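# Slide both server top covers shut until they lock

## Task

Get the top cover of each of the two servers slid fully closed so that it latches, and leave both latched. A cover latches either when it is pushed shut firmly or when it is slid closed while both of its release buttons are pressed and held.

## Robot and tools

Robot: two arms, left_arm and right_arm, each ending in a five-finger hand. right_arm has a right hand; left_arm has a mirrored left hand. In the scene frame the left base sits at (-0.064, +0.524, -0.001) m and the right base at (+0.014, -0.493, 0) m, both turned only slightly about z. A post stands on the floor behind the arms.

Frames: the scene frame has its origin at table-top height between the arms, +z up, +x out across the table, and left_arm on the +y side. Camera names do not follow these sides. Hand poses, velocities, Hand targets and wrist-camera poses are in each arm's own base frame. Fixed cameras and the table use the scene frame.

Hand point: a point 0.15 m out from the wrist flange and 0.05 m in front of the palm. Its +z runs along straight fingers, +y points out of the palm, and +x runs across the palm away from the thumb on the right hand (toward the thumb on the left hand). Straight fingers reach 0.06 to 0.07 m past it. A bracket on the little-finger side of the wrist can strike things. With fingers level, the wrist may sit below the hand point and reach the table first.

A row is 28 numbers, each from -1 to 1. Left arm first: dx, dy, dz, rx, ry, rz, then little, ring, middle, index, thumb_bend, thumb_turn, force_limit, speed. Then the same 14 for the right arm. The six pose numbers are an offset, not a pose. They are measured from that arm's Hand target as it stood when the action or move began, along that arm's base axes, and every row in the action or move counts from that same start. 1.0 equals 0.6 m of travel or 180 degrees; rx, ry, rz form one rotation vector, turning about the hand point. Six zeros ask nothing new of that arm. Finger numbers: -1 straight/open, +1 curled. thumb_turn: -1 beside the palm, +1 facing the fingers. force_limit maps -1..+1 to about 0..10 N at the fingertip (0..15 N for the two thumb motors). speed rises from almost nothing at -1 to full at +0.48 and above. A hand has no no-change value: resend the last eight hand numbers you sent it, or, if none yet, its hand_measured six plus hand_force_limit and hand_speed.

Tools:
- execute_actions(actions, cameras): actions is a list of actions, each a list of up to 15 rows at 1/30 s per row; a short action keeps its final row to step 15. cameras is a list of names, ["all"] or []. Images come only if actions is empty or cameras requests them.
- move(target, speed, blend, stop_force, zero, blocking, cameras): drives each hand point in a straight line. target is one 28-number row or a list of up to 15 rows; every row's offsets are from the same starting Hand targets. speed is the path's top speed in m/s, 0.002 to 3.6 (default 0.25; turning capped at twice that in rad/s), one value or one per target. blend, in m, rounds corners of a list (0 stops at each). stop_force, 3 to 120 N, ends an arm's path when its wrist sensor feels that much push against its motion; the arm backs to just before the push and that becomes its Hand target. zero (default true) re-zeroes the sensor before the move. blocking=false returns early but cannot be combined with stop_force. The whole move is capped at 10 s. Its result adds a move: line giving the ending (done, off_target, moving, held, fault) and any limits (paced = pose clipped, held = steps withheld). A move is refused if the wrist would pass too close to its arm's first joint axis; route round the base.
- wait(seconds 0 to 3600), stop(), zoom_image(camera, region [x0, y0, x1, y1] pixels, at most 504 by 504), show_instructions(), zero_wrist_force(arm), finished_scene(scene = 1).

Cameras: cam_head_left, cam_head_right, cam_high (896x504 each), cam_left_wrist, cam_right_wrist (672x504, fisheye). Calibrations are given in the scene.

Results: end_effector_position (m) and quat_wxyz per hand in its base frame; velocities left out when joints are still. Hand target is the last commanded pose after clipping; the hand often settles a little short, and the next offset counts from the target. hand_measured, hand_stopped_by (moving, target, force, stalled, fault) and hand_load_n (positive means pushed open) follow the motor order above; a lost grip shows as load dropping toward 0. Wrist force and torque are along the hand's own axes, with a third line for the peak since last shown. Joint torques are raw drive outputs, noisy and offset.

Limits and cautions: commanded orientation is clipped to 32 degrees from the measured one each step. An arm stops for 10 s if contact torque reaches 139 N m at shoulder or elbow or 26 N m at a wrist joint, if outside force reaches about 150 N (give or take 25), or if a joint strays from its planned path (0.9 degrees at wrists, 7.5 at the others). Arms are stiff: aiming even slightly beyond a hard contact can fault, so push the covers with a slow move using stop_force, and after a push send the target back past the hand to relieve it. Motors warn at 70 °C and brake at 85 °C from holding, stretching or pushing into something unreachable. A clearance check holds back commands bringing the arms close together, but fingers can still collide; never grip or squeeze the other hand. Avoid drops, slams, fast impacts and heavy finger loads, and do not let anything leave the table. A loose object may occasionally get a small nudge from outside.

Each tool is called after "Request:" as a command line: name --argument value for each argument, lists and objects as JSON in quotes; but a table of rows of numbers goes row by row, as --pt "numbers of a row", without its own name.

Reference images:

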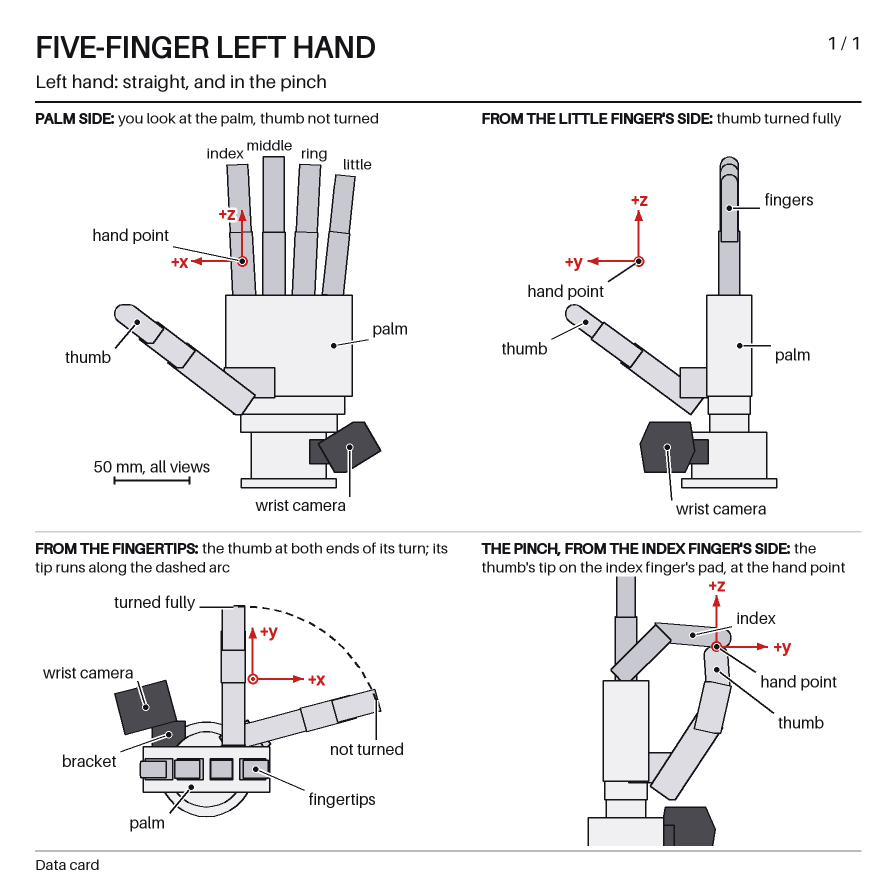

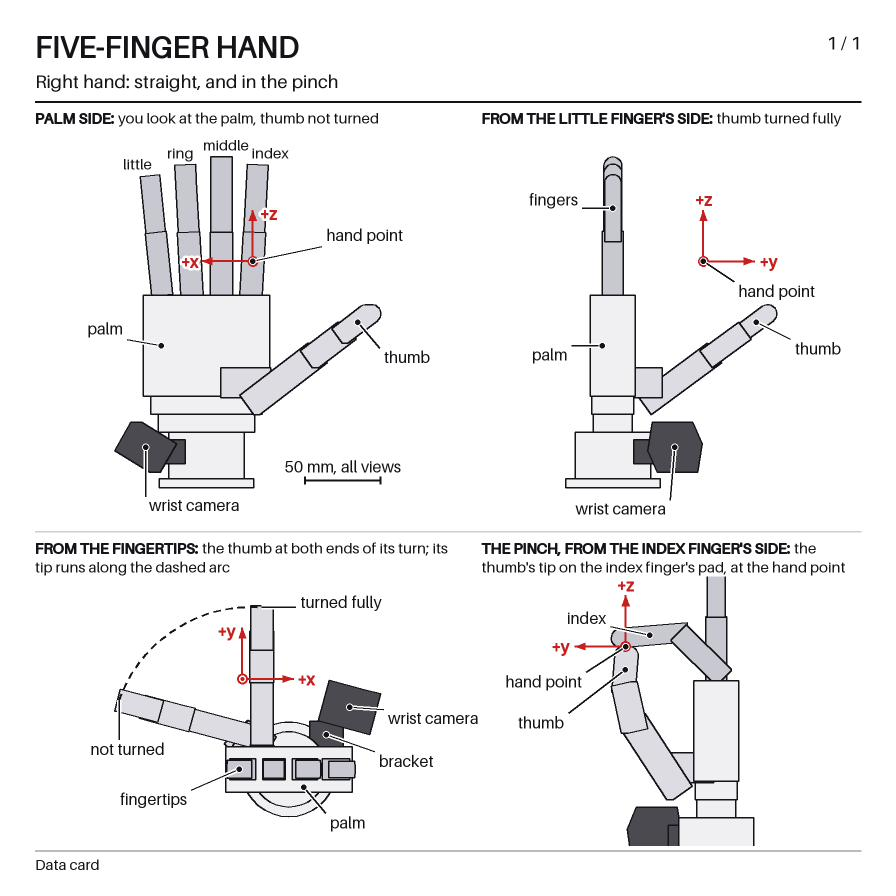

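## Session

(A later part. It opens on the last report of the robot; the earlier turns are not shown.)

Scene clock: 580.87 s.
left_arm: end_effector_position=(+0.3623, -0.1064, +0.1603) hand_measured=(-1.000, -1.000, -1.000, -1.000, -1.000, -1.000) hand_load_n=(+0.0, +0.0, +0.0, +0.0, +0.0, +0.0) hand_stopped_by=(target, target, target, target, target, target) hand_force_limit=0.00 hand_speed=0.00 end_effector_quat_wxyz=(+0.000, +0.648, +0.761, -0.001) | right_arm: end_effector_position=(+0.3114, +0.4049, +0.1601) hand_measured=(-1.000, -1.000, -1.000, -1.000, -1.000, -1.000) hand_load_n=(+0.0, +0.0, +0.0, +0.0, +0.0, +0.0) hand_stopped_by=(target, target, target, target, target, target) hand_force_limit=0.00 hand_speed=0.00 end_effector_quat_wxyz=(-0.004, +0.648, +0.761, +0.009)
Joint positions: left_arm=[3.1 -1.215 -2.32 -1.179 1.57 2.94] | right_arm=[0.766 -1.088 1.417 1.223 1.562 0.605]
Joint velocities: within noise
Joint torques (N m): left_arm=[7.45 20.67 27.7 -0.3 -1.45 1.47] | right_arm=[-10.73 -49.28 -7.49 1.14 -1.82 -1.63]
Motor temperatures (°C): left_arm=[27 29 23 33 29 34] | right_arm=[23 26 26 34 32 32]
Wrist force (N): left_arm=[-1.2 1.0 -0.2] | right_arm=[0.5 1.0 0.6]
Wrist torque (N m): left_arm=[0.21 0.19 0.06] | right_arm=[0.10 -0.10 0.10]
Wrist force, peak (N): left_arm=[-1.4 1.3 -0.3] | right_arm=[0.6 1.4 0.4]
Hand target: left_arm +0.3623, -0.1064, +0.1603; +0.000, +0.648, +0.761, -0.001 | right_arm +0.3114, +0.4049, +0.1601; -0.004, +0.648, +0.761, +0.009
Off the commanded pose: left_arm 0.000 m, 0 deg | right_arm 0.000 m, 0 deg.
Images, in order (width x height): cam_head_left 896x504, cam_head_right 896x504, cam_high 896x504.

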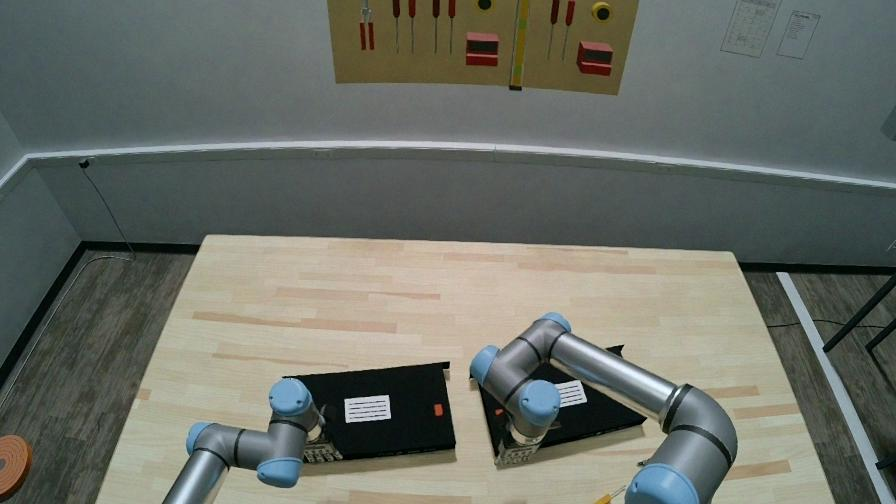

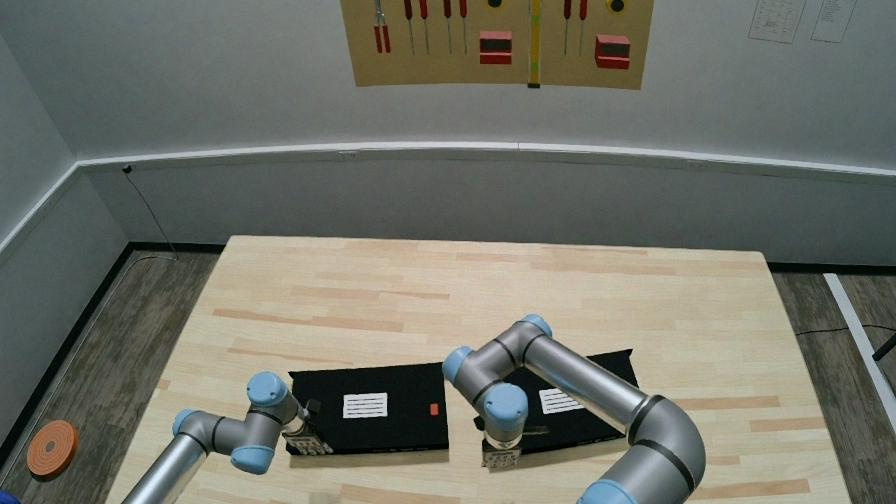

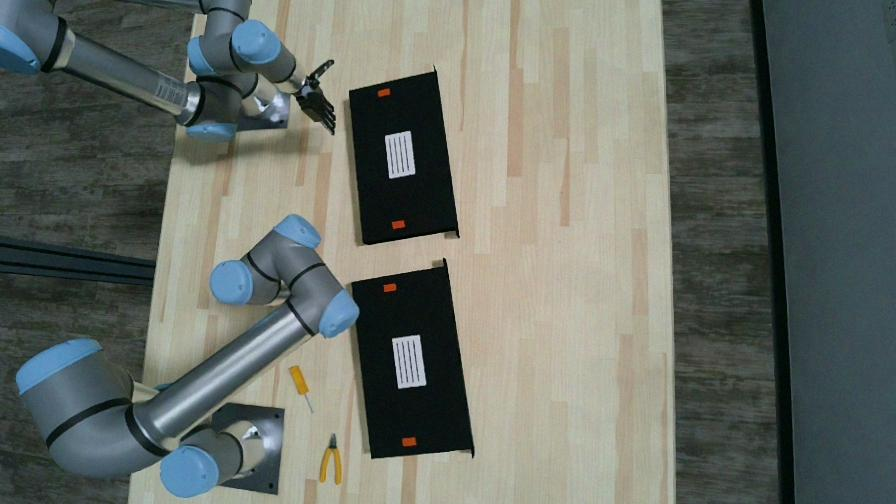

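Request:
execute_actions --actions '[]' --cameras '["cam_left_wrist","cam_right_wrist","cam_high"]'

Scene clock: 586.57 s.
left_arm: end_effector_position=(+0.3623, -0.1064, +0.1603) hand_measured=(-1.000, -1.000, -1.000, -1.000, -1.000, -1.000) hand_load_n=(+0.0, +0.0, +0.0, +0.0, +0.0, +0.0) hand_stopped_by=(target, target, target, target, target, target) hand_force_limit=0.00 hand_speed=0.00 end_effector_quat_wxyz=(+0.000, +0.648, +0.761, -0.001) | right_arm: end_effector_position=(+0.3114, +0.4049, +0.1601) hand_measured=(-1.000, -1.000, -1.000, -1.000, -1.000, -1.000) hand_load_n=(+0.0, +0.0, +0.0, +0.0, +0.0, +0.0) hand_stopped_by=(target, target, target, target, target, target) hand_force_limit=0.00 hand_speed=0.00 end_effector_quat_wxyz=(-0.004, +0.648, +0.761, +0.009)
Joint positions: left_arm=[3.1 -1.215 -2.32 -1.179 1.57 2.94] | right_arm=[0.766 -1.088 1.417 1.223 1.562 0.605]
Joint velocities: within noise
Joint torques (N m): left_arm=[7.56 19.8 27.78 -0.1 -1.15 1.44] | right_arm=[-10.16 -50.62 -7.4 1.07 -2 -1.62]
Motor temperatures (°C): left_arm=[27 29 23 33 29 34] | right_arm=[23 26 26 34 32 32]
Wrist force (N): left_arm=[-1.2 1.1 -0.1] | right_arm=[0.3 1.0 0.8]
Wrist torque (N m): left_arm=[0.21 0.19 0.06] | right_arm=[0.09 -0.08 0.09]
Wrist force, peak (N): left_arm=[-1.5 1.1 -0.4] | right_arm=[0.8 1.1 0.9]
Hand target: left_arm +0.3623, -0.1064, +0.1603; +0.000, +0.648, +0.761, -0.001 | right_arm +0.3114, +0.4049, +0.1601; -0.004, +0.648, +0.761, +0.009
Off the commanded pose: left_arm 0.000 m, 0 deg | right_arm 0.000 m, 0 deg.
camera_calibration:
cam_left_wrist: T_world_to_cam=[[-0.99647, 0.07987, 0.0257, 0.36099], [0.08043, 0.82212, 0.56361, -0.03789], [0.02388, 0.56369, -0.82564, 0.30028]] pos_world=[0.35559, -0.16695, 0.26]
cam_right_wrist: T_world_to_cam=[[0.9053, 0.42334, -0.03502, -0.44227], [0.38924, -0.7937, 0.46747, 0.13209], [0.1701, -0.43683, -0.88331, 0.37897]] pos_world=[0.28451, 0.45762, 0.25751]
Images, in order (width x height): cam_high 896x504, cam_left_wrist 672x504, cam_right_wrist 672x504.

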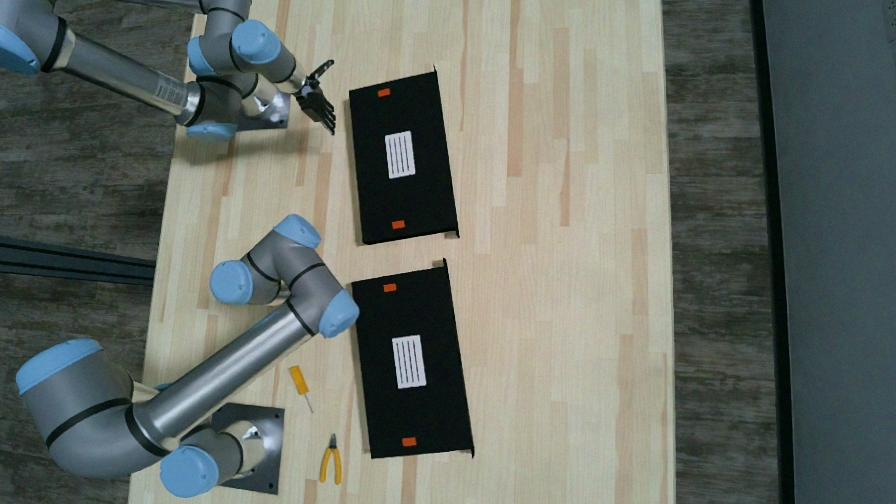

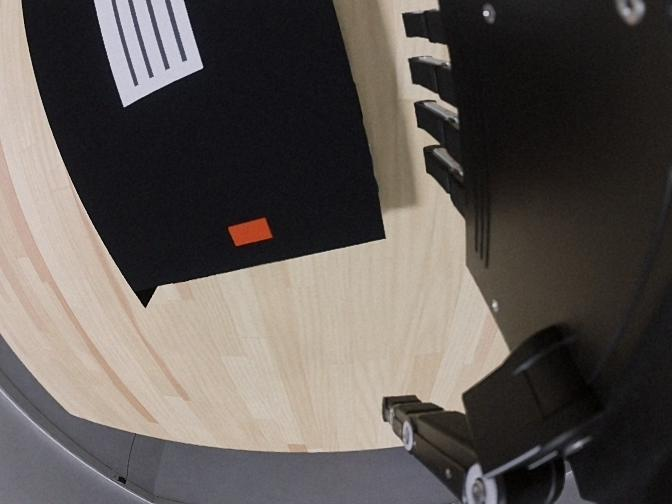

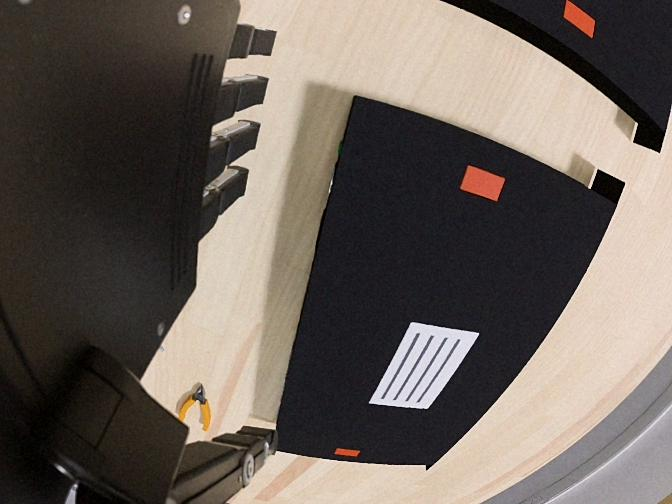

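Request:
zoom_image --camera "cam_right_wrist" --region '[400, 150, 640, 480]'

Request:
zoom_image --camera "cam_right_wrist" --region '[270, 80, 420, 250]'

Request:
zoom_image --camera "cam_left_wrist" --region '[20, 0, 400, 320]'

Scaled by 1.527 from the camera's image (finer frame: 960x720).

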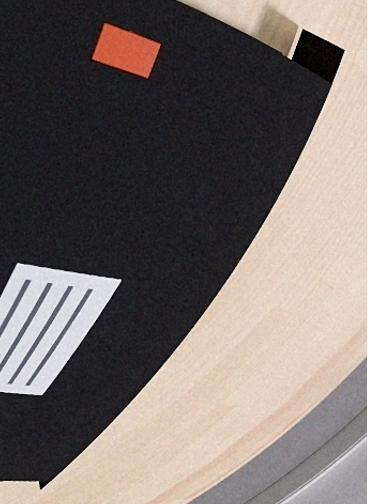

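Scaled by 2.965 from the camera's image (finer frame: 960x720).

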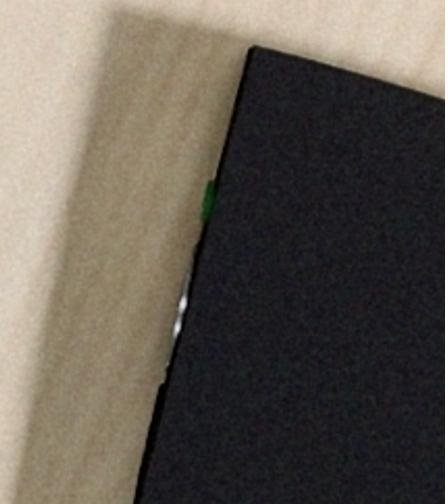

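Scaled by 1.326 from the camera's image (finer frame: 960x720).

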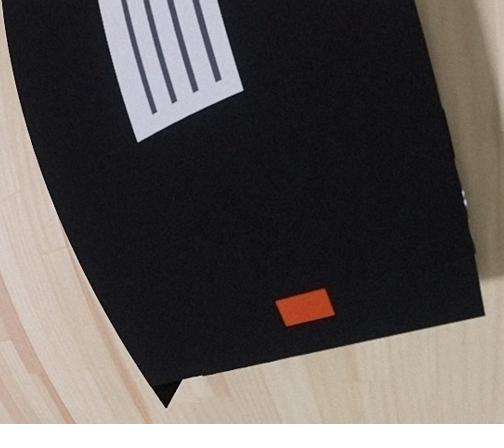

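Request:
finished_scene

The scene is finished: the task was done.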